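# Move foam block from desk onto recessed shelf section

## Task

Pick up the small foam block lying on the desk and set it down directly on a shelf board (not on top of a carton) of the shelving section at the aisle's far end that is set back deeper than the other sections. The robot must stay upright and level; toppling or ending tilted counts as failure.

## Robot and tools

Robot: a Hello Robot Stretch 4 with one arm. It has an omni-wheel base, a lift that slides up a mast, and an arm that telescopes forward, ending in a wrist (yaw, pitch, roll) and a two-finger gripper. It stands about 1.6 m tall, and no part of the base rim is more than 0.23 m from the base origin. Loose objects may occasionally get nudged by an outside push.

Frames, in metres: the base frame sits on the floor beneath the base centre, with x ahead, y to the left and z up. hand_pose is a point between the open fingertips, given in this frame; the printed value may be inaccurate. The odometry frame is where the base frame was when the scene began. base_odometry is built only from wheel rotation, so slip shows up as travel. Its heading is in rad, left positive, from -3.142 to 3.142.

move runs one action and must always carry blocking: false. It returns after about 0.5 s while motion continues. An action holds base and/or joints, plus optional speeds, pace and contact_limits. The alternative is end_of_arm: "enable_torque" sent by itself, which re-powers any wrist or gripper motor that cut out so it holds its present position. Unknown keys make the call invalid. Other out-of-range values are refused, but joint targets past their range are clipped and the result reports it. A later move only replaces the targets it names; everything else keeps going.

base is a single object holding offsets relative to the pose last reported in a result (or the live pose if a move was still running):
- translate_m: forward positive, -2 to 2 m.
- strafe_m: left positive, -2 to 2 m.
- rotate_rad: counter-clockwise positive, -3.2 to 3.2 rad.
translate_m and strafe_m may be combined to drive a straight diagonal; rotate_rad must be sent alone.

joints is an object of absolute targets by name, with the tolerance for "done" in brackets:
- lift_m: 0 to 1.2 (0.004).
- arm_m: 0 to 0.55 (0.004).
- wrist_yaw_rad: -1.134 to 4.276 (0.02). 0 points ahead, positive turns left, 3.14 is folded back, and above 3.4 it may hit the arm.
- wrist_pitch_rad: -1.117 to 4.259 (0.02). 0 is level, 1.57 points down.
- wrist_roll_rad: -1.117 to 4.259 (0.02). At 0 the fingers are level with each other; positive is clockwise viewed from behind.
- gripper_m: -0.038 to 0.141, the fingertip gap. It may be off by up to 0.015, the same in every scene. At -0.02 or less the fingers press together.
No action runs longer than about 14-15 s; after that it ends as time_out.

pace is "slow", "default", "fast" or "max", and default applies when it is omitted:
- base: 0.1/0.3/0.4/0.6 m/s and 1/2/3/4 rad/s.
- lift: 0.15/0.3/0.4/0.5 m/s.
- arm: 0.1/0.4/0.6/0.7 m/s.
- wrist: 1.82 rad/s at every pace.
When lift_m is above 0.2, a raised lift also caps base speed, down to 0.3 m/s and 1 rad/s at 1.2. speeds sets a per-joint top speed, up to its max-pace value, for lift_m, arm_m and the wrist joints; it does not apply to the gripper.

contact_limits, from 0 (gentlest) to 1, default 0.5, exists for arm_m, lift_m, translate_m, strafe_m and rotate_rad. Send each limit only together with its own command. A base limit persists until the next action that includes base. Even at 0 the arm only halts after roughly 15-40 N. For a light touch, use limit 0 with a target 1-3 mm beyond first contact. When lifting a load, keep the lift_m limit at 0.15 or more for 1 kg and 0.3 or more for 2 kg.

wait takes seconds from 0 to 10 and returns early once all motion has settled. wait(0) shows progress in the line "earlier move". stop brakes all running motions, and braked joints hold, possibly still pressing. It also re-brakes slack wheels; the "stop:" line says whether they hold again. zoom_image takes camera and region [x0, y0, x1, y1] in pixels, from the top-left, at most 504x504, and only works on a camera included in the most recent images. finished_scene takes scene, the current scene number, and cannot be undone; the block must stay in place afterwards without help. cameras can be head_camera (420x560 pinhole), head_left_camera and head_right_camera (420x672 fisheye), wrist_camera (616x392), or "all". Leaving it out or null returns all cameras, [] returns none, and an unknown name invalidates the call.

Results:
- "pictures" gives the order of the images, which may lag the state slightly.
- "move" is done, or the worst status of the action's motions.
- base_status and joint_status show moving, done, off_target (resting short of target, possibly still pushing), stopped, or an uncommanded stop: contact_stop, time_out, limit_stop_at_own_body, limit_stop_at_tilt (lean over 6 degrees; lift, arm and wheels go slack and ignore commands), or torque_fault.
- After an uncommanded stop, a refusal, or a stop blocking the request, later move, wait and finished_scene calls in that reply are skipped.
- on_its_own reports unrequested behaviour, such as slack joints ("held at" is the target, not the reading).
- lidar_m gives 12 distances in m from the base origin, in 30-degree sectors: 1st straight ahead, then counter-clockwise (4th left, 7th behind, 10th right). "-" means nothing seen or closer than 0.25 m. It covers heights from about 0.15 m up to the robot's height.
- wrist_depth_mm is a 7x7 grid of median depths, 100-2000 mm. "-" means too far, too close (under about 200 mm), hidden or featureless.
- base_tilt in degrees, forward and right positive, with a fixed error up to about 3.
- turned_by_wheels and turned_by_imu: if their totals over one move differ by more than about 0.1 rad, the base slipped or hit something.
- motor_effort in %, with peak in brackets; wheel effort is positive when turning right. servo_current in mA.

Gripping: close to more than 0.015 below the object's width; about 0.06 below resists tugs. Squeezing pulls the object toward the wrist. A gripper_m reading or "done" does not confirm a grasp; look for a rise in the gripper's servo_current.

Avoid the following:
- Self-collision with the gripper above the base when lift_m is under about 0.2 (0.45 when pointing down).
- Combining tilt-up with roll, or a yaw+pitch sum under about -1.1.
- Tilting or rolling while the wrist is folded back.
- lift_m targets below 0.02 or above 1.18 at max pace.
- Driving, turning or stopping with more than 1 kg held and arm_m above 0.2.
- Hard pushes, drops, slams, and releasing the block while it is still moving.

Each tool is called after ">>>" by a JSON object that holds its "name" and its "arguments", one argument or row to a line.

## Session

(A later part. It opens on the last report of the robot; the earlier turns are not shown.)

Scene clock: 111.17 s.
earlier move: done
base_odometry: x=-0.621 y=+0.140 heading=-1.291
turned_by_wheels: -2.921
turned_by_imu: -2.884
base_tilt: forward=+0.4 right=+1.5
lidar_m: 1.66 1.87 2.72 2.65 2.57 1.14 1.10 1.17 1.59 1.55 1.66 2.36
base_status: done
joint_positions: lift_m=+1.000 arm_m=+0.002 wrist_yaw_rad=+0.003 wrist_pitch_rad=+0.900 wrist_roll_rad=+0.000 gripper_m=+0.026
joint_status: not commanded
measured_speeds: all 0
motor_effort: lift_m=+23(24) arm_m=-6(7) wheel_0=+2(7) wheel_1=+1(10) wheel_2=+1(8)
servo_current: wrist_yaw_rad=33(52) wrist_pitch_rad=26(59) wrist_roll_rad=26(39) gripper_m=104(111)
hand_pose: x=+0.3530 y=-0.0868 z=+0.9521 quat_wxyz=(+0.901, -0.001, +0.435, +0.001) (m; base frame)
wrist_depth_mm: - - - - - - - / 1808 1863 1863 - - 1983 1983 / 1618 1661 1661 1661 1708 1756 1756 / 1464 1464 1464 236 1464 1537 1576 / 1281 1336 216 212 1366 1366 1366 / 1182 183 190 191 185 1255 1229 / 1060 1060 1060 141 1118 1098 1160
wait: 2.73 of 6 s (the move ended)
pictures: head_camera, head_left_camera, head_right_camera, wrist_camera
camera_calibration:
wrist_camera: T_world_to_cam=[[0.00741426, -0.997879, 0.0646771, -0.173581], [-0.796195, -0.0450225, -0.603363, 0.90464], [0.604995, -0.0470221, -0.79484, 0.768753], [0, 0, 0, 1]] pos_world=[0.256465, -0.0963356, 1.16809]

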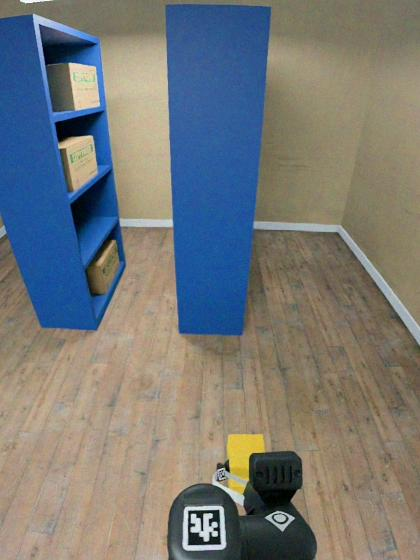

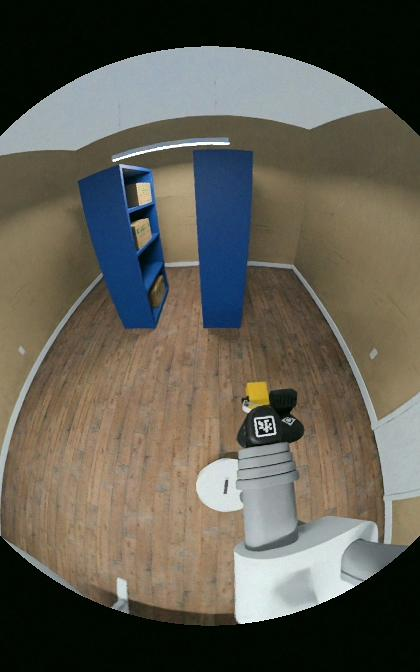

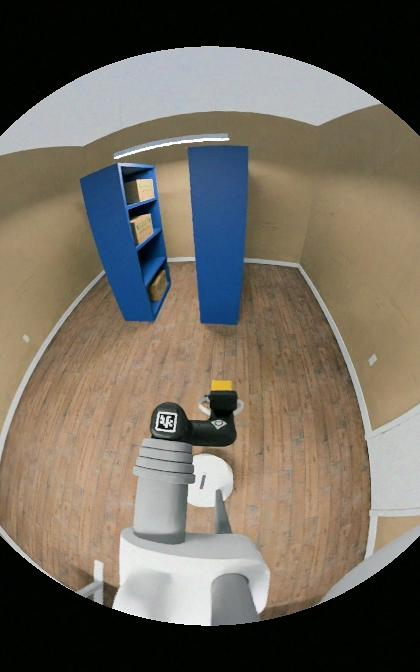

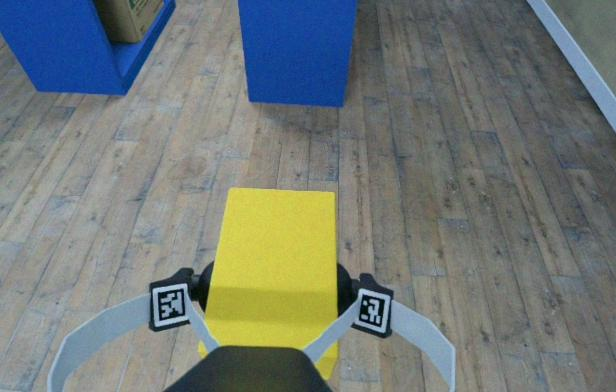

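>>> {"name": "move", "arguments": {
  "base": {"rotate_rad": -0.05},
  "blocking": false,
  "cameras": []
}}

>>> {"name": "wait", "arguments": {
  "seconds": 2,
  "cameras": []
}}

>>> {"name": "move", "arguments": {
  "base": {"translate_m": 0.65, "strafe_m": 0.554},
  "blocking": false,
  "cameras": []
}}

>>> {"name": "wait", "arguments": {
  "seconds": 6
}}

>>> {"name": "zoom_image", "arguments": {
  "camera": "head_camera",
  "region": [110, 220, 290, 430]
}}

>>> {"name": "zoom_image", "arguments": {
  "camera": "head_camera",
  "region": [50, 0, 330, 330]
}}

Scene clock: 122.97 s.
move: moving
base_odometry: x=-0.621 y=+0.141 heading=-1.340
turned_by_wheels: -0.049
turned_by_imu: -0.049
base_tilt: forward=+0.3 right=+1.4
lidar_m: 1.66 1.86 2.78 2.65 2.72 1.16 1.10 1.18 1.56 1.54 1.62 2.25
base_status: rotate_rad moving
joint_positions: lift_m=+1.000 arm_m=+0.002 wrist_yaw_rad=+0.003 wrist_pitch_rad=+0.900 wrist_roll_rad=+0.000 gripper_m=+0.026
joint_status: not commanded
measured_speeds: all 0
motor_effort: lift_m=+24(24) arm_m=-6(6) wheel_0=+2(5) wheel_1=+5(5) wheel_2=+2(6)
servo_current: wrist_yaw_rad=26(46) wrist_pitch_rad=46(46) wrist_roll_rad=26(33) gripper_m=104(111)
hand_pose: x=+0.3530 y=-0.0868 z=+0.9521 quat_wxyz=(+0.901, -0.001, +0.435, +0.001) (m; base frame)
wrist_depth_mm: - - - - - - - / - 1863 1863 1863 1983 - 1921 / 1618 1618 1708 1661 1708 1708 1756 / 1464 1464 1464 236 1499 1537 1537 / 1281 1308 217 211 1336 1336 1366 / 1182 183 190 192 185 1229 1229 / 1060 1078 1078 140 1118 1098 1138
pictures: none
No camera images: "cameras" was empty.

Scene clock: 123.10 s.
earlier move: done
base_odometry: x=-0.621 y=+0.141 heading=-1.340
turned_by_wheels: +0.000
turned_by_imu: +0.000
base_tilt: forward=+0.2 right=+1.3
lidar_m: 1.65 1.89 2.76 2.65 2.75 1.17 1.09 1.17 1.58 1.51 1.60 2.19
base_status: done
joint_positions: lift_m=+1.000 arm_m=+0.002 wrist_yaw_rad=+0.003 wrist_pitch_rad=+0.900 wrist_roll_rad=+0.000 gripper_m=+0.026
joint_status: not commanded
measured_speeds: all 0
motor_effort: lift_m=+23(24) arm_m=-6(6) wheel_0=+3(5) wheel_1=+3(5) wheel_2=+1(6)
servo_current: wrist_yaw_rad=39(46) wrist_pitch_rad=33(46) wrist_roll_rad=33(33) gripper_m=104(111)
hand_pose: x=+0.3530 y=-0.0868 z=+0.9521 quat_wxyz=(+0.901, -0.001, +0.435, +0.001) (m; base frame)
wrist_depth_mm: - - - - - - - / - 1921 1921 1921 - 1983 1921 / 1618 1708 1661 1708 1756 1756 1808 / 1430 1464 1464 236 1537 1537 1537 / 1308 1308 216 211 1336 1336 1366 / 1160 183 190 191 185 1229 1229 / 1060 1078 1078 141 1118 1098 1138
wait: 0.13 of 2 s (the move ended)
pictures: none
No camera images: "cameras" was empty.

Scene clock: 123.60 s.
move: moving
base_odometry: x=-0.594 y=+0.120 heading=-1.340
turned_by_wheels: +0.000
turned_by_imu: +0.000
base_tilt: forward=+0.3 right=+1.3
lidar_m: 1.63 1.82 2.71 2.64 2.76 1.19 1.14 1.19 1.64 1.55 1.66 2.27
base_status: translate_m moving; strafe_m moving
joint_positions: lift_m=+1.000 arm_m=+0.002 wrist_yaw_rad=+0.003 wrist_pitch_rad=+0.900 wrist_roll_rad=+0.000 gripper_m=+0.026
joint_status: not commanded
measured_speeds: translate_m=+0.099 strafe_m=+0.085 rotate_rad=-0.002 lift_m=+0.000 arm_m=+0.000 wrist_yaw_rad=+0.000 wrist_pitch_rad=+0.000 wrist_roll_rad=+0.000
motor_effort: lift_m=+23(24) arm_m=-6(6) wheel_0=-5(5) wheel_1=+10(10) wheel_2=-8(8)
servo_current: wrist_yaw_rad=39(46) wrist_pitch_rad=46(46) wrist_roll_rad=26(26) gripper_m=98(117)
hand_pose: x=+0.3530 y=-0.0868 z=+0.9521 quat_wxyz=(+0.901, -0.001, +0.435, +0.001) (m; base frame)
wrist_depth_mm: - - - - - - - / - 1921 1921 - 1921 - 1983 / 1661 1661 1661 1708 1708 1756 1708 / 1464 1464 1464 236 1537 1499 1499 / 1281 1308 216 211 1336 1366 1366 / 1160 182 189 191 185 1229 1255 / 1078 1078 1078 141 1098 1078 1160
pictures: none
No camera images: "cameras" was empty.

Scene clock: 127.37 s.
earlier move: done
base_odometry: x=+0.066 y=-0.366 heading=-1.340
turned_by_wheels: +0.000
turned_by_imu: +0.001
base_tilt: forward=+0.3 right=+1.4
lidar_m: 1.09 1.07 2.16 2.10 2.20 2.66 1.76 1.85 2.20 2.10 2.19 1.07
base_status: done
joint_positions: lift_m=+1.000 arm_m=+0.002 wrist_yaw_rad=+0.003 wrist_pitch_rad=+0.900 wrist_roll_rad=+0.000 gripper_m=+0.026
joint_status: not commanded
measured_speeds: all 0
motor_effort: lift_m=+24(24) arm_m=-6(6) wheel_0=-3(6) wheel_1=+0(10) wheel_2=-1(9)
servo_current: wrist_yaw_rad=39(46) wrist_pitch_rad=39(52) wrist_roll_rad=26(33) gripper_m=104(117)
hand_pose: x=+0.3530 y=-0.0868 z=+0.9521 quat_wxyz=(+0.901, -0.001, +0.435, +0.001) (m; base frame)
wrist_depth_mm: - - - - 1182 - - / - - 1808 1983 1464 - 1983 / - - 1661 1756 1366 - 1756 / 1464 - 1464 236 - 1499 1576 / 1281 1308 218 211 1336 1366 1366 / 1160 182 190 191 184 1229 1229 / 1078 1060 1060 141 1118 1098 1118
wait: 3.77 of 6 s (the move ended)
pictures: head_camera, head_left_camera, head_right_camera, wrist_camera
camera_calibration:
wrist_camera: T_world_to_cam=[[0.00733727, -0.997883, 0.0646159, -0.17349], [-0.796244, -0.0449204, -0.603305, 0.904595], [0.60493, -0.0470234, -0.794889, 0.768827], [0, 0, 0, 1]] pos_world=[0.256465, -0.0963355, 1.16809]

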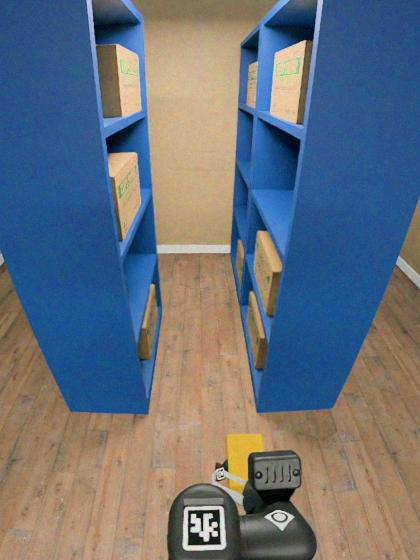

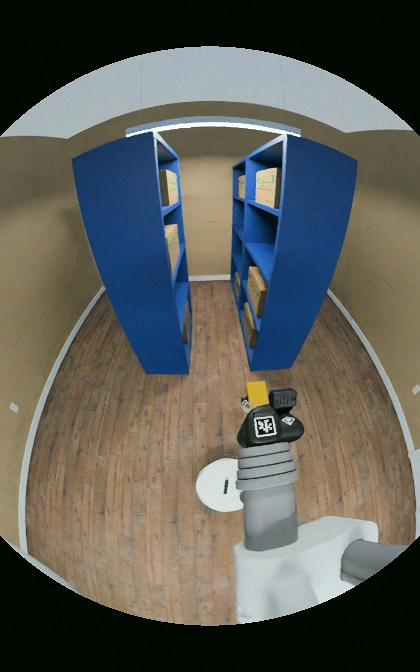

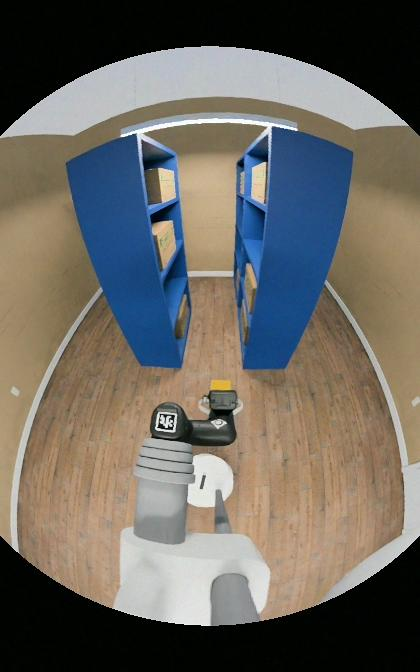

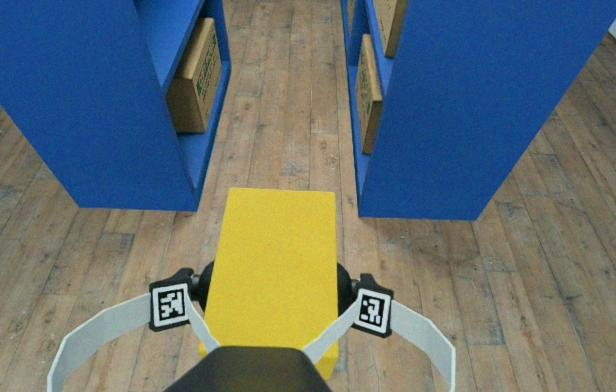

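Scaled by 2.400 from the camera's 420x560 image, which has a finer 1200x1600 frame.

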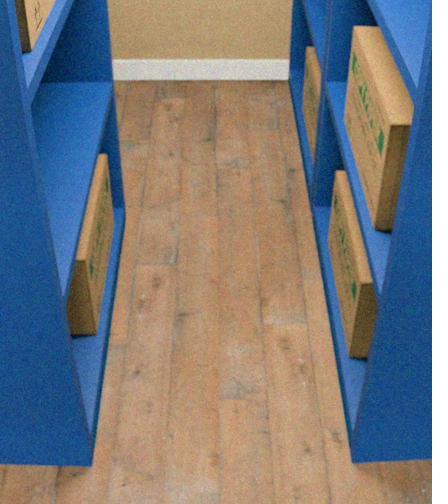

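Scaled by 1.527 from the camera's 420x560 image, which has a finer 1200x1600 frame.

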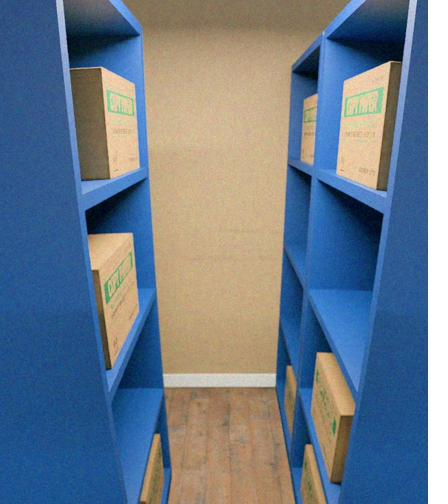

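>>> {"name": "move", "arguments": {
  "base": {"translate_m": 1.0},
  "contact_limits": {"translate_m": 0.2},
  "blocking": false,
  "cameras": []
}}

>>> {"name": "wait", "arguments": {
  "seconds": 7
}}

Scene clock: 137.47 s.
move: moving
base_odometry: x=+0.074 y=-0.397 heading=-1.340
turned_by_wheels: +0.000
turned_by_imu: -0.001
base_tilt: forward=+0.4 right=+1.5
lidar_m: 1.11 1.04 2.17 2.10 2.20 2.68 1.83 1.88 2.18 2.11 2.16 1.04
base_status: translate_m moving
joint_positions: lift_m=+1.000 arm_m=+0.002 wrist_yaw_rad=+0.003 wrist_pitch_rad=+0.900 wrist_roll_rad=+0.000 gripper_m=+0.026
joint_status: not commanded
measured_speeds: translate_m=+0.123 strafe_m=+0.000 rotate_rad=-0.003 lift_m=+0.000 arm_m=+0.000 wrist_yaw_rad=+0.000 wrist_pitch_rad=+0.000 wrist_roll_rad=+0.000
motor_effort: lift_m=+23(23) arm_m=-6(6) wheel_0=+7(7) wheel_1=+3(6) wheel_2=-9(9)
servo_current: wrist_yaw_rad=39(39) wrist_pitch_rad=33(52) wrist_roll_rad=26(33) gripper_m=104(111)
contact_limits: translate_m 0.2
hand_pose: x=+0.3530 y=-0.0868 z=+0.9521 quat_wxyz=(+0.901, -0.001, +0.435, +0.001) (m; base frame)
wrist_depth_mm: - - - - 1078 - - / - - 1808 1921 1397 - 1983 / - - 1661 1661 1366 - 1756 / 1397 - 1397 236 - 1499 1537 / 1308 1281 217 211 1366 1336 1366 / 1182 183 190 191 185 1229 1229 / 1060 1078 1078 141 1118 1078 1138
pictures: none
No camera images: "cameras" was empty.

Scene clock: 141.80 s.
earlier move: done
base_odometry: x=+0.295 y=-1.339 heading=-1.340
turned_by_wheels: +0.000
turned_by_imu: -0.001
base_tilt: forward=+0.4 right=+1.3
lidar_m: 1.24 0.39 0.27 0.27 2.21 3.01 3.62 2.93 2.20 0.29 0.30 0.45
base_status: done
joint_positions: lift_m=+1.000 arm_m=+0.002 wrist_yaw_rad=+0.003 wrist_pitch_rad=+0.900 wrist_roll_rad=+0.000 gripper_m=+0.026
joint_status: not commanded
measured_speeds: all 0
motor_effort: lift_m=+23(24) arm_m=-6(6) wheel_0=+1(7) wheel_1=+0(8) wheel_2=+2(10)
servo_current: wrist_yaw_rad=39(52) wrist_pitch_rad=39(52) wrist_roll_rad=26(33) gripper_m=104(117)
contact_limits: translate_m 0.2
hand_pose: x=+0.3530 y=-0.0868 z=+0.9521 quat_wxyz=(+0.901, -0.001, +0.435, +0.001) (m; base frame)
wrist_depth_mm: - 1708 - - 1205 - - / - 1863 1808 1863 1078 - - / - - 1661 1661 1025 544 521 / - - 1464 236 741 492 469 / - 976 213 211 750 480 421 / - 185 190 191 185 439 377 / - 931 1060 141 798 407 349
wait: 4.33 of 7 s (the move ended)
pictures: head_camera, head_left_camera, head_right_camera, wrist_camera
camera_calibration:
wrist_camera: T_world_to_cam=[[0.00733727, -0.997883, 0.0646159, -0.17349], [-0.796244, -0.0449204, -0.603305, 0.904595], [0.60493, -0.0470234, -0.794889, 0.768827], [0, 0, 0, 1]] pos_world=[0.256465, -0.0963355, 1.16809]

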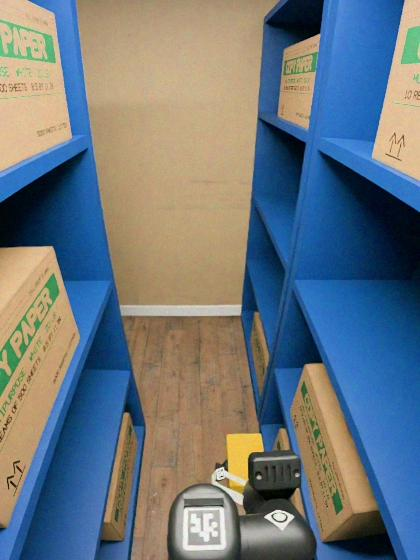

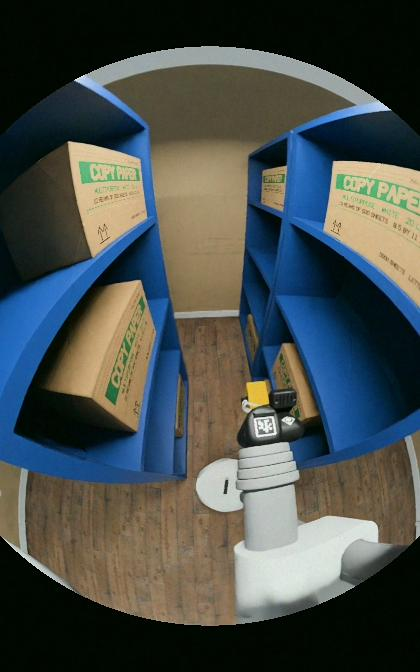

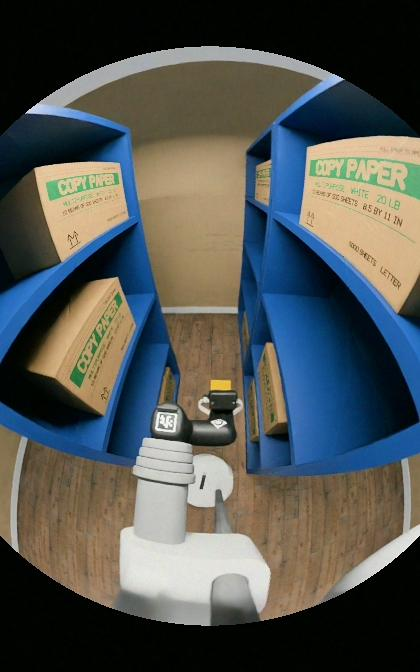

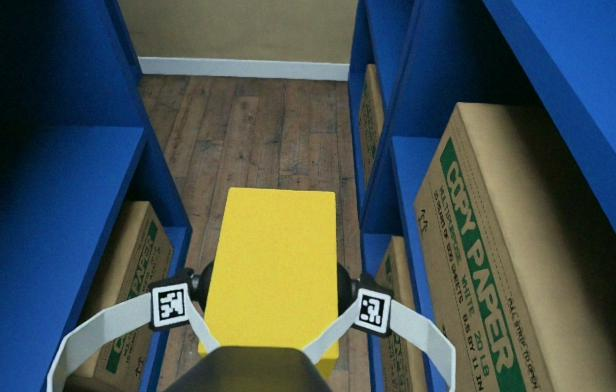

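>>> {"name": "move", "arguments": {
  "base": {"translate_m": 0.7, "strafe_m": -0.012},
  "contact_limits": {"translate_m": 0.2},
  "blocking": false,
  "cameras": []
}}

>>> {"name": "wait", "arguments": {
  "seconds": 7
}}

Scene clock: 147.20 s.
move: moving
base_odometry: x=+0.302 y=-1.371 heading=-1.340
turned_by_wheels: +0.000
turned_by_imu: -0.001
base_tilt: forward=+0.3 right=+1.3
lidar_m: 1.23 0.39 0.28 0.27 2.19 3.04 3.65 3.00 2.20 0.28 0.28 0.42
base_status: translate_m moving; strafe_m moving
joint_positions: lift_m=+1.000 arm_m=+0.002 wrist_yaw_rad=+0.003 wrist_pitch_rad=+0.900 wrist_roll_rad=+0.000 gripper_m=+0.026
joint_status: not commanded
measured_speeds: translate_m=+0.124 strafe_m=-0.004 rotate_rad=+0.005 lift_m=+0.000 arm_m=+0.000 wrist_yaw_rad=+0.000 wrist_pitch_rad=+0.000 wrist_roll_rad=+0.000
motor_effort: lift_m=+24(24) arm_m=-6(6) wheel_0=+5(7) wheel_1=+2(7) wheel_2=-10(10)
servo_current: wrist_yaw_rad=46(46) wrist_pitch_rad=39(52) wrist_roll_rad=26(33) gripper_m=111(111)
contact_limits: translate_m 0.2
hand_pose: x=+0.3530 y=-0.0868 z=+0.9521 quat_wxyz=(+0.901, -0.001, +0.435, +0.001) (m; base frame)
wrist_depth_mm: - 1618 - - 1255 - - / - 1863 1863 1921 1042 - - / - 1661 1661 1708 1229 544 521 / - - 1464 236 723 488 473 / - 931 214 211 707 466 418 / - 184 190 191 185 459 379 / - 931 1060 141 788 402 351
pictures: none
No camera images: "cameras" was empty.

Scene clock: 150.53 s.
earlier move: done
base_odometry: x=+0.444 y=-2.023 heading=-1.340
turned_by_wheels: +0.000
turned_by_imu: -0.001
base_tilt: forward=+0.3 right=+1.5
lidar_m: 1.15 1.08 0.30 0.28 0.27 0.44 - 0.42 0.29 0.26 0.28 0.41
base_status: done
joint_positions: lift_m=+1.000 arm_m=+0.002 wrist_yaw_rad=+0.003 wrist_pitch_rad=+0.900 wrist_roll_rad=+0.000 gripper_m=+0.026
joint_status: not commanded
measured_speeds: all 0
motor_effort: lift_m=+23(24) arm_m=-6(6) wheel_0=+3(8) wheel_1=+1(7) wheel_2=+0(11)
servo_current: wrist_yaw_rad=33(52) wrist_pitch_rad=46(59) wrist_roll_rad=33(33) gripper_m=98(111)
contact_limits: translate_m 0.2
hand_pose: x=+0.3530 y=-0.0868 z=+0.9521 quat_wxyz=(+0.901, -0.001, +0.435, +0.001) (m; base frame)
wrist_depth_mm: - - - - - 370 353 / - - - - - - 309 / - - - - 1205 - 291 / 1397 1430 1430 235 - - - / 1255 1308 216 211 991 - - / 1160 183 190 191 183 - - / 1060 1078 1078 141 788 - 282
wait: 3.33 of 7 s (the move ended)
pictures: head_camera, head_left_camera, head_right_camera, wrist_camera
camera_calibration:
wrist_camera: T_world_to_cam=[[0.00733727, -0.997883, 0.0646159, -0.17349], [-0.796244, -0.0449204, -0.603305, 0.904595], [0.60493, -0.0470234, -0.794889, 0.768827], [0, 0, 0, 1]] pos_world=[0.256465, -0.0963355, 1.16809]

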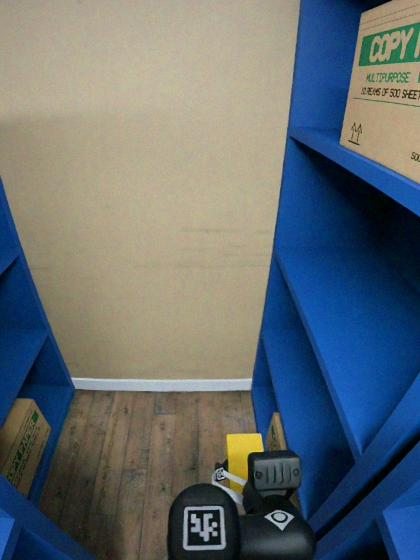

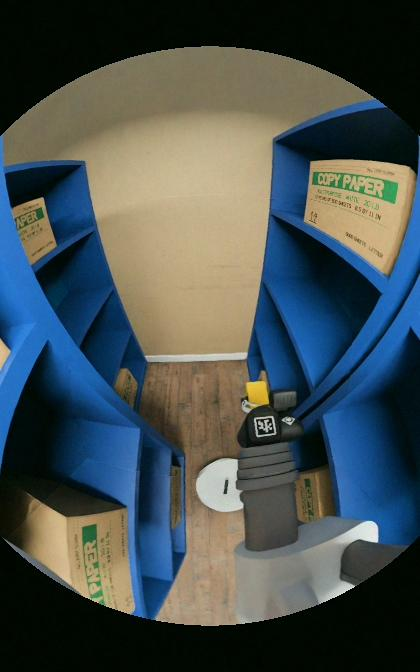

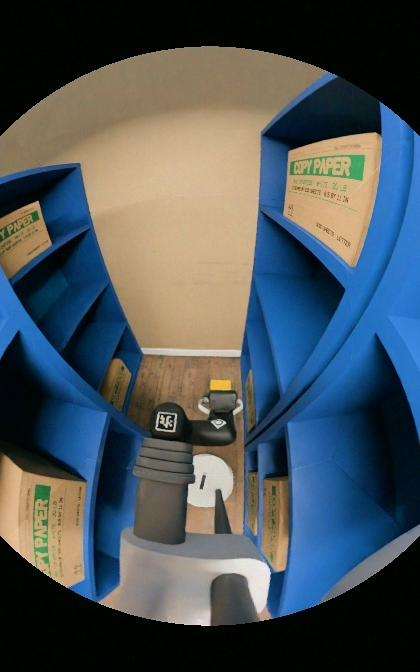

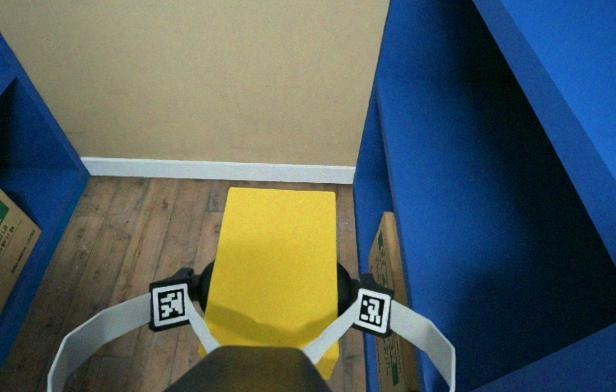

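>>> {"name": "move", "arguments": {
  "base": {"translate_m": 0.55},
  "contact_limits": {"translate_m": 0.2},
  "blocking": false,
  "cameras": []
}}

>>> {"name": "wait", "arguments": {
  "seconds": 6,
  "cameras": ["head_left_camera", "head_right_camera"]
}}

Scene clock: 157.73 s.
move: moving
base_odometry: x=+0.451 y=-2.055 heading=-1.340
turned_by_wheels: +0.000
turned_by_imu: -0.001
base_tilt: forward=+0.4 right=+1.4
lidar_m: 1.14 1.09 0.29 0.27 0.30 0.40 - 0.40 0.28 0.25 0.27 0.40
base_status: translate_m moving
joint_positions: lift_m=+1.000 arm_m=+0.002 wrist_yaw_rad=+0.003 wrist_pitch_rad=+0.900 wrist_roll_rad=+0.000 gripper_m=+0.026
joint_status: not commanded
measured_speeds: translate_m=+0.124 strafe_m=+0.001 rotate_rad=+0.000 lift_m=+0.000 arm_m=+0.000 wrist_yaw_rad=+0.000 wrist_pitch_rad=+0.000 wrist_roll_rad=+0.000
motor_effort: lift_m=+24(24) arm_m=-6(6) wheel_0=+6(8) wheel_1=+5(6) wheel_2=-10(10)
servo_current: wrist_yaw_rad=39(46) wrist_pitch_rad=39(46) wrist_roll_rad=26(33) gripper_m=104(111)
contact_limits: translate_m 0.2
hand_pose: x=+0.3530 y=-0.0868 z=+0.9521 quat_wxyz=(+0.901, -0.001, +0.435, +0.001) (m; base frame)
wrist_depth_mm: - - - - - 379 353 / - - - - 1060 - 309 / 1255 - - - 1160 - 286 / 1397 1464 1397 230 - - - / 1255 1308 217 211 931 - - / 1182 183 190 191 183 - - / 1060 1078 1078 141 798 - -
pictures: none
No camera images: "cameras" was empty.

Scene clock: 160.53 s.
earlier move: done
base_odometry: x=+0.570 y=-2.559 heading=-1.339
turned_by_wheels: +0.000
turned_by_imu: -0.001
base_tilt: forward=+0.4 right=+1.5
lidar_m: 0.63 0.67 0.75 0.72 0.38 0.43 1.16 0.41 0.28 0.26 0.28 0.39
base_status: done
joint_positions: lift_m=+1.000 arm_m=+0.002 wrist_yaw_rad=+0.003 wrist_pitch_rad=+0.900 wrist_roll_rad=+0.000 gripper_m=+0.026
joint_status: not commanded
measured_speeds: all 0
motor_effort: lift_m=+23(24) arm_m=-6(6) wheel_0=+3(8) wheel_1=+0(8) wheel_2=+0(11)
servo_current: wrist_yaw_rad=39(46) wrist_pitch_rad=52(52) wrist_roll_rad=26(33) gripper_m=104(111)
contact_limits: translate_m 0.2
hand_pose: x=+0.3530 y=-0.0868 z=+0.9521 quat_wxyz=(+0.901, -0.001, +0.435, +0.001) (m; base frame)
wrist_depth_mm: 449 439 436 433 433 410 351 / - - - - - 445 307 / - - - - - 508 306 / - - 229 231 634 603 609 / - - 208 211 741 723 715 / 1138 179 189 192 183 - - / 1078 1078 1078 141 - - -
wait: 2.80 of 6 s (the move ended)
pictures: head_left_camera, head_right_camera

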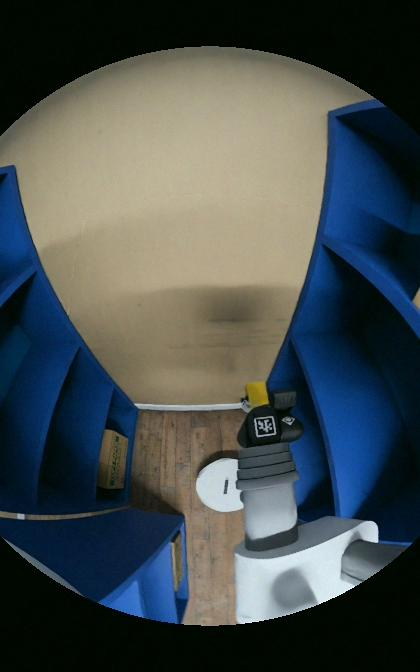

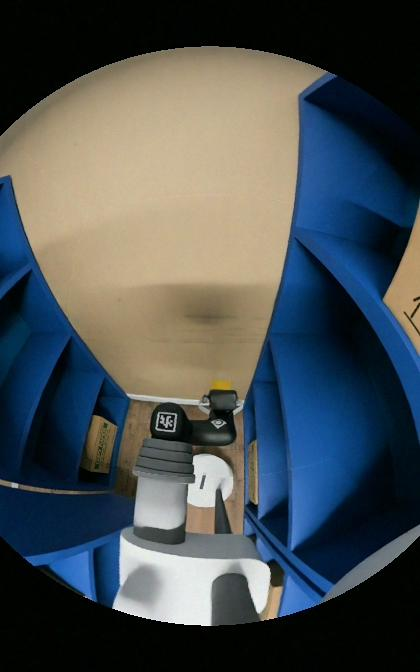

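>>> {"name": "move", "arguments": {
  "base": {"rotate_rad":1.57},
  "contact_limits": {"rotate_rad":0.2},
  "blocking": false,
  "cameras": []
}}

>>> {"name": "wait", "arguments": {
  "seconds": 4,
  "cameras": ["head_camera","head_right_camera","wrist_camera"]
}}

Scene clock: 238.83 s.
move: moving
base_odometry: x=+0.570 y=-2.559 heading=-1.131
turned_by_wheels: +0.209
turned_by_imu: +0.205
base_tilt: forward=+0.3 right=+1.4
lidar_m: 0.64 0.74 0.73 0.56 0.37 0.57 0.68 0.35 0.25 0.26 0.32 0.53
base_status: rotate_rad moving
joint_positions: lift_m=+1.000 arm_m=+0.002 wrist_yaw_rad=+0.003 wrist_pitch_rad=+0.900 wrist_roll_rad=+0.000 gripper_m=+0.026
joint_status: not commanded
measured_speeds: translate_m=+0.002 strafe_m=+0.001 rotate_rad=+0.798 lift_m=+0.000 arm_m=+0.000 wrist_yaw_rad=+0.000 wrist_pitch_rad=+0.000 wrist_roll_rad=+0.000
motor_effort: lift_m=+23(24) arm_m=-6(6) wheel_0=-5(7) wheel_1=-6(6) wheel_2=-7(7)
servo_current: wrist_yaw_rad=26(39) wrist_pitch_rad=52(52) wrist_roll_rad=26(33) gripper_m=104(111)
contact_limits: rotate_rad 0.2
hand_pose: x=+0.3530 y=-0.0868 z=+0.9521 quat_wxyz=(+0.901, -0.001, +0.435, +0.001) (m; base frame)
wrist_depth_mm: - 459 445 430 410 392 379 / - - - 469 455 442 418 / - - - - - - 439 / - - 229 230 - 549 496 / 1138 - 209 211 - 654 591 / 1160 184 190 191 183 - - / 1042 1060 1078 141 1078 - -
pictures: none
No camera images: "cameras" was empty.

Scene clock: 240.60 s.
earlier move: done
base_odometry: x=+0.570 y=-2.559 heading=+0.230
turned_by_wheels: +1.361
turned_by_imu: +1.343
base_tilt: forward=+0.4 right=+1.4
lidar_m: 0.72 0.39 0.42 1.15 0.42 0.30 0.29 0.32 0.39 0.64 0.67 0.76
base_status: done
joint_positions: lift_m=+1.000 arm_m=+0.002 wrist_yaw_rad=+0.003 wrist_pitch_rad=+0.900 wrist_roll_rad=+0.000 gripper_m=+0.026
joint_status: not commanded
measured_speeds: all 0
motor_effort: lift_m=+23(24) arm_m=-6(6) wheel_0=-2(8) wheel_1=-2(7) wheel_2=-1(8)
servo_current: wrist_yaw_rad=39(46) wrist_pitch_rad=33(52) wrist_roll_rad=26(33) gripper_m=98(111)
contact_limits: rotate_rad 0.2
hand_pose: x=+0.3530 y=-0.0868 z=+0.9521 quat_wxyz=(+0.901, -0.001, +0.435, +0.001) (m; base frame)
wrist_depth_mm: 512 - - - - 991 - / 500 - - - - 1060 - / 512 - - - - 917 - / 508 - 229 230 - - 820 / - - 209 211 - 1078 - / - 177 190 191 183 1182 - / - - 1060 141 1098 1078 -
wait: 1.77 of 4 s (the move ended)
pictures: head_camera, head_right_camera, wrist_camera
camera_calibration:
wrist_camera: T_world_to_cam=[[0.00733727, -0.997883, 0.0646159, -0.17349], [-0.796244, -0.0449204, -0.603305, 0.904595], [0.60493, -0.0470234, -0.794889, 0.768827], [0, 0, 0, 1]] pos_world=[0.256465, -0.0963355, 1.16809]

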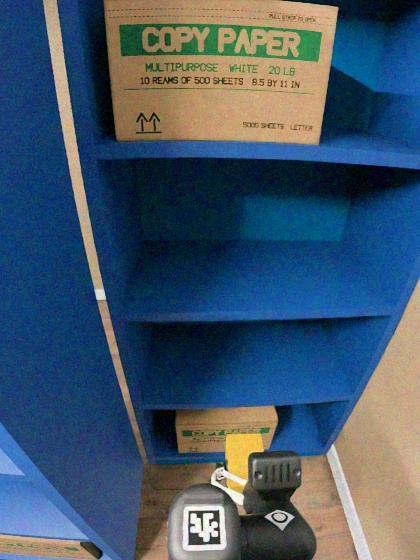

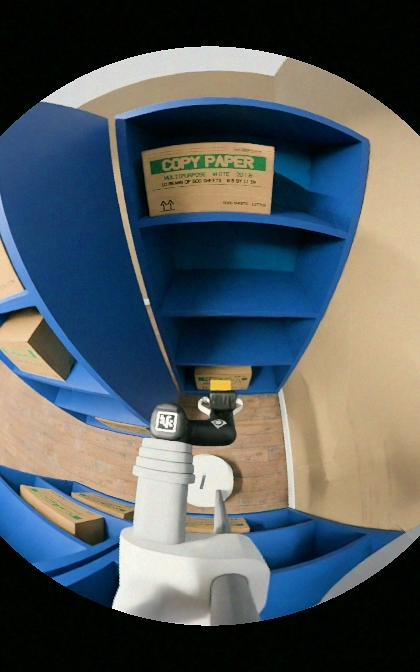

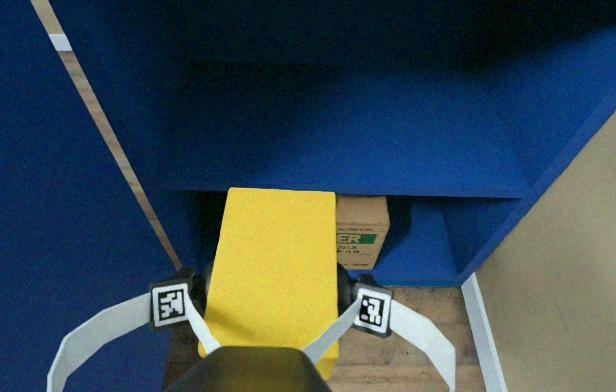

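>>> {"name": "move", "arguments": {
  "base": {"translate_m":0.18},
  "joints": {"lift_m":1.14},
  "contact_limits": {"translate_m":0.2},
  "blocking": false,
  "cameras": []
}}

>>> {"name": "wait", "arguments": {
  "seconds": 4,
  "cameras": ["head_camera","wrist_camera"]
}}

Scene clock: 246.90 s.
move: moving
base_odometry: x=+0.601 y=-2.551 heading=+0.230
turned_by_wheels: +0.000
turned_by_imu: -0.001
base_tilt: forward=+0.3 right=+1.3
lidar_m: 0.69 0.37 0.36 1.02 0.49 0.34 0.30 0.36 0.44 0.64 0.66 0.74
base_status: translate_m moving
joint_positions: lift_m=+1.039 arm_m=+0.002 wrist_yaw_rad=+0.003 wrist_pitch_rad=+0.900 wrist_roll_rad=+0.000 gripper_m=+0.026
joint_status: lift_m moving
measured_speeds: translate_m=+0.124 strafe_m=+0.000 rotate_rad=-0.003 lift_m=+0.149 arm_m=+0.000 wrist_yaw_rad=+0.000 wrist_pitch_rad=+0.000 wrist_roll_rad=+0.000
motor_effort: lift_m=+25(26) arm_m=-6(6) wheel_0=+7(7) wheel_1=+6(7) wheel_2=-9(10)
servo_current: wrist_yaw_rad=33(46) wrist_pitch_rad=33(59) wrist_roll_rad=26(33) gripper_m=104(111)
contact_limits: translate_m 0.2
hand_pose: x=+0.3530 y=-0.0868 z=+0.9912 quat_wxyz=(+0.901, -0.001, +0.435, +0.001) (m; base frame)
wrist_depth_mm: 508 - - - - - - / - - - - - - - / - - - - - 960 - / - - 229 230 - 866 831 / - - 209 211 - 1060 - / - 177 189 191 183 - - / 132 - 1078 141 1138 1078 -
pictures: none
No camera images: "cameras" was empty.

Scene clock: 248.37 s.
earlier move: done
base_odometry: x=+0.745 y=-2.518 heading=+0.230
turned_by_wheels: +0.000
turned_by_imu: +0.000
base_tilt: forward=+0.4 right=+1.4
lidar_m: 0.54 0.38 0.28 0.51 0.70 0.49 0.45 0.48 0.66 0.63 0.66 0.57
base_status: done
joint_positions: lift_m=+1.140 arm_m=+0.002 wrist_yaw_rad=+0.003 wrist_pitch_rad=+0.900 wrist_roll_rad=+0.000 gripper_m=+0.026
joint_status: all done
measured_speeds: all 0
motor_effort: lift_m=+24(26) arm_m=-6(6) wheel_0=+2(8) wheel_1=+0(7) wheel_2=+2(10)
servo_current: wrist_yaw_rad=39(46) wrist_pitch_rad=46(59) wrist_roll_rad=33(33) gripper_m=98(117)
contact_limits: translate_m 0.2
hand_pose: x=+0.3530 y=-0.0868 z=+1.0920 quat_wxyz=(+0.901, -0.001, +0.435, +0.001) (m; base frame)
wrist_depth_mm: 459 - - - - - - / 442 - - - - - - / 459 459 459 466 459 462 - / 535 - 229 230 - 976 - / - - 210 211 - 891 - / - 178 190 191 183 - - / - - 1205 141 1281 1160 -
wait: 1.47 of 4 s (the move ended)
pictures: head_camera, wrist_camera
camera_calibration:
wrist_camera: T_world_to_cam=[[0.00733727, -0.997883, 0.0646159, -0.18253], [-0.796244, -0.0449204, -0.603305, 0.988997], [0.60493, -0.0470234, -0.794889, 0.880032], [0, 0, 0, 1]] pos_world=[0.256465, -0.0963355, 1.30799]

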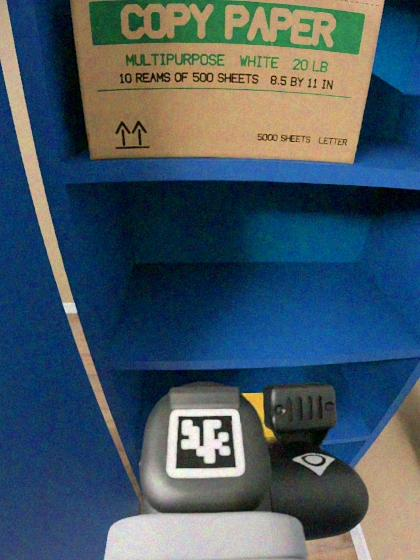

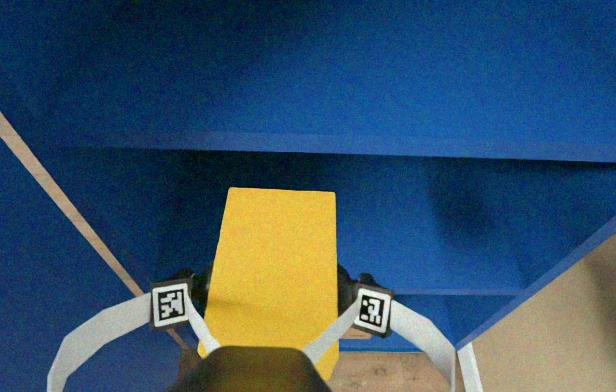

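>>> {"name": "move", "arguments": {
  "joints": {"lift_m":1.115,"arm_m":0.35},
  "contact_limits": {"arm_m":0.2},
  "blocking": false,
  "cameras": []
}}

>>> {"name": "wait", "arguments": {
  "seconds": 4,
  "cameras": ["head_camera","wrist_camera"]
}}

>>> {"name": "move", "arguments": {
  "joints": {"lift_m":1.063},
  "contact_limits": {"lift_m":0.1},
  "pace": "slow",
  "blocking": false,
  "cameras": []
}}

>>> {"name": "wait", "arguments": {
  "seconds": 3,
  "cameras": ["head_camera","wrist_camera"]
}}

Scene clock: 254.40 s.
move: moving
base_odometry: x=+0.745 y=-2.518 heading=+0.230
turned_by_wheels: +0.000
turned_by_imu: -0.001
base_tilt: forward=+0.4 right=+1.4
lidar_m: 0.53 0.37 0.27 0.50 0.69 0.50 0.47 0.49 0.65 0.61 0.67 0.59
base_status: not commanded
joint_positions: lift_m=+1.116 arm_m=+0.054 wrist_yaw_rad=+0.003 wrist_pitch_rad=+0.900 wrist_roll_rad=+0.000 gripper_m=+0.026
joint_status: lift_m moving; arm_m moving
measured_speeds: translate_m=+0.000 strafe_m=+0.000 rotate_rad=+0.000 lift_m=-0.025 arm_m=+0.198 wrist_yaw_rad=+0.000 wrist_pitch_rad=+0.000 wrist_roll_rad=+0.000
motor_effort: lift_m=+13(23) arm_m=+8(8) wheel_0=+2(2) wheel_1=+0(0) wheel_2=+2(2)
servo_current: wrist_yaw_rad=33(46) wrist_pitch_rad=46(59) wrist_roll_rad=26(33) gripper_m=104(111)
contact_limits: arm_m 0.2; translate_m 0.2
hand_pose: x=+0.4050 y=-0.0868 z=+1.0685 quat_wxyz=(+0.901, -0.001, +0.435, +0.001) (m; base frame)
wrist_depth_mm: 452 - - - - - - / 436 449 452 459 - - - / 413 415 418 424 427 430 430 / 492 - 229 230 - - - / 500 - 210 211 - 854 - / - 177 190 191 183 - 788 / - - 179 141 1205 1160 -
pictures: none
No camera images: "cameras" was empty.

Scene clock: 256.03 s.
earlier move: done
base_odometry: x=+0.745 y=-2.518 heading=+0.230
turned_by_wheels: +0.000
turned_by_imu: +0.000
base_tilt: forward=+0.4 right=+1.5
lidar_m: 0.54 0.36 0.26 0.48 0.69 0.50 0.45 0.48 0.65 0.62 0.65 0.57
base_status: not commanded
joint_positions: lift_m=+1.115 arm_m=+0.350 wrist_yaw_rad=+0.003 wrist_pitch_rad=+0.900 wrist_roll_rad=+0.000 gripper_m=+0.026
joint_status: all done
measured_speeds: all 0
motor_effort: lift_m=+14(23) arm_m=+6(9) wheel_0=+2(3) wheel_1=+0(0) wheel_2=+2(2)
servo_current: wrist_yaw_rad=46(46) wrist_pitch_rad=33(65) wrist_roll_rad=33(39) gripper_m=104(111)
contact_limits: arm_m 0.2; translate_m 0.2
hand_pose: x=+0.7003 y=-0.0868 z=+1.0678 quat_wxyz=(+0.901, -0.001, +0.435, +0.001) (m; base frame)
wrist_depth_mm: 445 459 459 455 455 452 459 / 424 445 449 455 462 492 484 / 394 399 402 410 415 424 427 / 351 355 355 236 368 370 377 / 314 319 217 212 329 332 336 / 286 183 190 191 187 301 303 / 259 264 260 141 271 268 279
wait: 1.63 of 4 s (the move ended)
pictures: head_camera, wrist_camera
camera_calibration:
wrist_camera: T_world_to_cam=[[0.00733727, -0.997883, 0.0646159, -0.183515], [-0.796244, -0.0449204, -0.603305, 1.25093], [0.60493, -0.0470234, -0.794889, 0.650703], [0, 0, 0, 1]] pos_world=[0.603765, -0.0963355, 1.28379]

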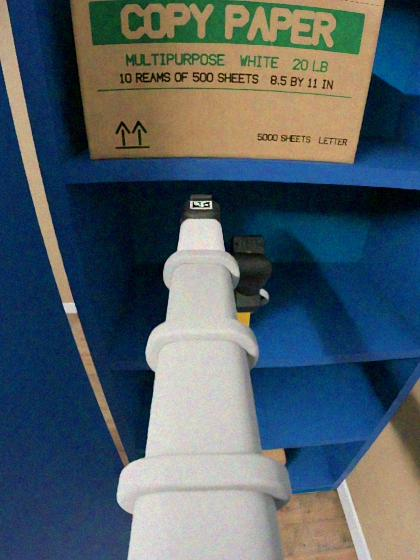

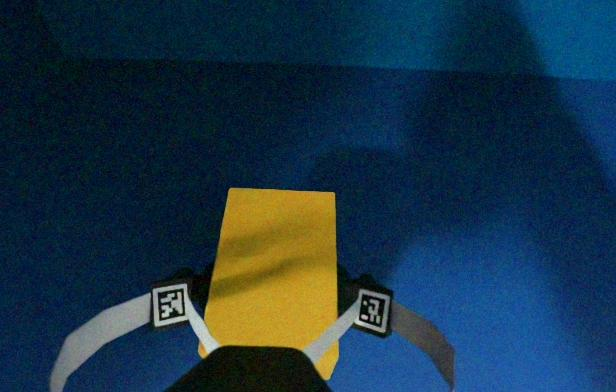

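Scene clock: 256.53 s.
move: moving
base_odometry: x=+0.745 y=-2.518 heading=+0.230
turned_by_wheels: +0.000
turned_by_imu: +0.000
base_tilt: forward=+0.3 right=+1.4
lidar_m: 0.54 0.37 0.28 0.48 0.69 0.49 0.47 0.52 0.64 0.64 0.67 0.58
base_status: not commanded
joint_positions: lift_m=+1.089 arm_m=+0.350 wrist_yaw_rad=+0.003 wrist_pitch_rad=+0.900 wrist_roll_rad=+0.000 gripper_m=+0.026
joint_status: lift_m moving
measured_speeds: translate_m=+0.000 strafe_m=+0.000 rotate_rad=+0.000 lift_m=-0.099 arm_m=+0.000 wrist_yaw_rad=+0.000 wrist_pitch_rad=+0.000 wrist_roll_rad=+0.000
motor_effort: lift_m=+13(15) arm_m=+6(7) wheel_0=+2(2) wheel_1=+0(0) wheel_2=+2(2)
servo_current: wrist_yaw_rad=39(46) wrist_pitch_rad=33(46) wrist_roll_rad=33(33) gripper_m=104(117)
contact_limits: arm_m 0.2; lift_m 0.1; translate_m 0.2
hand_pose: x=+0.7003 y=-0.0868 z=+1.0417 quat_wxyz=(+0.901, -0.001, +0.435, +0.001) (m; base frame)
wrist_depth_mm: 445 455 455 455 455 449 462 / 418 424 430 433 439 436 445 / 366 370 375 379 382 389 394 / 324 329 330 237 340 343 347 / 290 293 214 211 304 307 310 / 264 182 190 191 187 277 278 / 240 243 180 141 250 248 258
pictures: none
No camera images: "cameras" was empty.

Scene clock: 257.33 s.
earlier move: done
base_odometry: x=+0.745 y=-2.518 heading=+0.230
turned_by_wheels: +0.000
turned_by_imu: +0.000
base_tilt: forward=+0.4 right=+1.3
lidar_m: 0.53 0.37 0.28 0.50 0.69 0.48 0.45 0.50 0.66 0.64 0.66 0.57
base_status: not commanded
joint_positions: lift_m=+1.064 arm_m=+0.350 wrist_yaw_rad=+0.003 wrist_pitch_rad=+0.900 wrist_roll_rad=+0.000 gripper_m=+0.026
joint_status: all done
measured_speeds: all 0
motor_effort: lift_m=+12(16) arm_m=+6(7) wheel_0=+2(3) wheel_1=+0(0) wheel_2=+2(2)
servo_current: wrist_yaw_rad=39(46) wrist_pitch_rad=46(46) wrist_roll_rad=33(33) gripper_m=98(117)
contact_limits: arm_m 0.2; lift_m 0.1; translate_m 0.2
hand_pose: x=+0.7003 y=-0.0868 z=+1.0160 quat_wxyz=(+0.901, -0.001, +0.435, +0.001) (m; base frame)
wrist_depth_mm: 430 430 439 442 445 449 452 / 377 382 387 389 397 404 413 / 327 330 336 340 345 349 355 / 291 293 291 236 304 307 310 / 260 263 213 211 272 273 276 / 236 183 190 191 189 248 248 / 215 217 216 156 224 222 230
wait: 0.80 of 3 s (the move ended)
pictures: head_camera, wrist_camera
camera_calibration:
wrist_camera: T_world_to_cam=[[0.00733727, -0.997883, 0.0646159, -0.180168], [-0.796244, -0.0449204, -0.603305, 1.21968], [0.60493, -0.0470234, -0.794889, 0.609528], [0, 0, 0, 1]] pos_world=[0.603765, -0.0963355, 1.23199]

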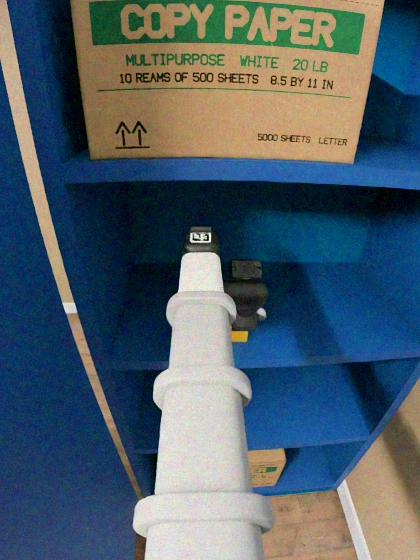

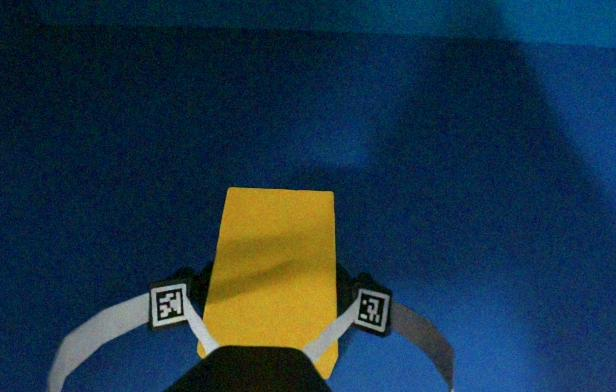

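>>> {"name": "move", "arguments": {
  "joints": {"lift_m":1.055},
  "contact_limits": {"lift_m":0.1},
  "pace": "slow",
  "blocking": false,
  "cameras": []
}}

>>> {"name": "wait", "arguments": {
  "seconds": 2,
  "cameras": ["wrist_camera"]
}}

Scene clock: 267.77 s.
move: moving
base_odometry: x=+0.745 y=-2.518 heading=+0.230
turned_by_wheels: +0.000
turned_by_imu: -0.001
base_tilt: forward=+0.4 right=+1.6
lidar_m: 0.54 0.40 0.28 0.48 0.71 0.48 0.45 0.49 0.65 0.63 0.66 0.60
base_status: not commanded
joint_positions: lift_m=+1.056 arm_m=+0.350 wrist_yaw_rad=+0.003 wrist_pitch_rad=+0.899 wrist_roll_rad=+0.000 gripper_m=+0.026
joint_status: lift_m moving
measured_speeds: all 0
motor_effort: lift_m=+7(13) arm_m=+6(7) wheel_0=+2(3) wheel_1=+0(0) wheel_2=+2(2)
servo_current: wrist_yaw_rad=39(46) wrist_pitch_rad=46(52) wrist_roll_rad=33(33) gripper_m=91(98)
contact_limits: arm_m 0.2; lift_m 0.1; translate_m 0.2
hand_pose: x=+0.7004 y=-0.0869 z=+1.0084 quat_wxyz=(+0.901, -0.001, +0.435, +0.001) (m; base frame)
wrist_depth_mm: 436 436 439 436 449 449 452 / 384 389 394 397 407 413 418 / 330 334 338 343 349 353 359 / 293 293 290 289 306 309 310 / 258 263 213 211 272 274 276 / 234 182 188 189 187 247 248 / 212 215 213 143 221 220 229
pictures: none
No camera images: "cameras" was empty.

Scene clock: 267.97 s.
earlier move: done
base_odometry: x=+0.745 y=-2.518 heading=+0.230
turned_by_wheels: +0.000
turned_by_imu: +0.000
base_tilt: forward=+0.4 right=+1.3
lidar_m: 0.53 0.38 0.28 0.47 0.69 0.47 0.46 0.48 0.65 0.62 0.65 0.58
base_status: not commanded
joint_positions: lift_m=+1.056 arm_m=+0.350 wrist_yaw_rad=+0.003 wrist_pitch_rad=+0.899 wrist_roll_rad=+0.000 gripper_m=+0.026
joint_status: all done
measured_speeds: all 0
motor_effort: lift_m=+8(13) arm_m=+6(7) wheel_0=+2(3) wheel_1=+0(0) wheel_2=+2(2)
servo_current: wrist_yaw_rad=33(46) wrist_pitch_rad=33(52) wrist_roll_rad=26(33) gripper_m=91(98)
contact_limits: arm_m 0.2; lift_m 0.1; translate_m 0.2
hand_pose: x=+0.7004 y=-0.0869 z=+1.0084 quat_wxyz=(+0.901, -0.001, +0.435, +0.001) (m; base frame)
wrist_depth_mm: 433 439 436 439 449 449 452 / 382 384 392 399 404 413 421 / 330 334 338 343 349 351 359 / 291 294 290 289 304 309 312 / 259 264 213 211 272 276 276 / 234 182 188 190 187 247 248 / 212 216 213 143 222 219 229
wait: 0.20 of 2 s (the move ended)
pictures: wrist_camera
camera_calibration:
wrist_camera: T_world_to_cam=[[0.00702497, -0.997883, 0.0646561, -0.179537], [-0.795952, -0.0447195, -0.603706, 1.21543], [0.605319, -0.0472221, -0.794581, 0.602855], [0, 0, 0, 1]] pos_world=[0.603765, -0.096335, 1.22439]

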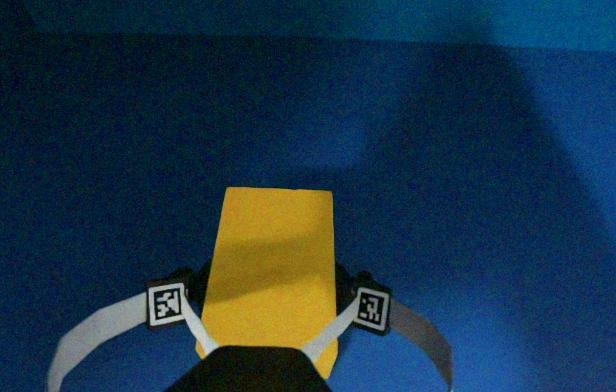

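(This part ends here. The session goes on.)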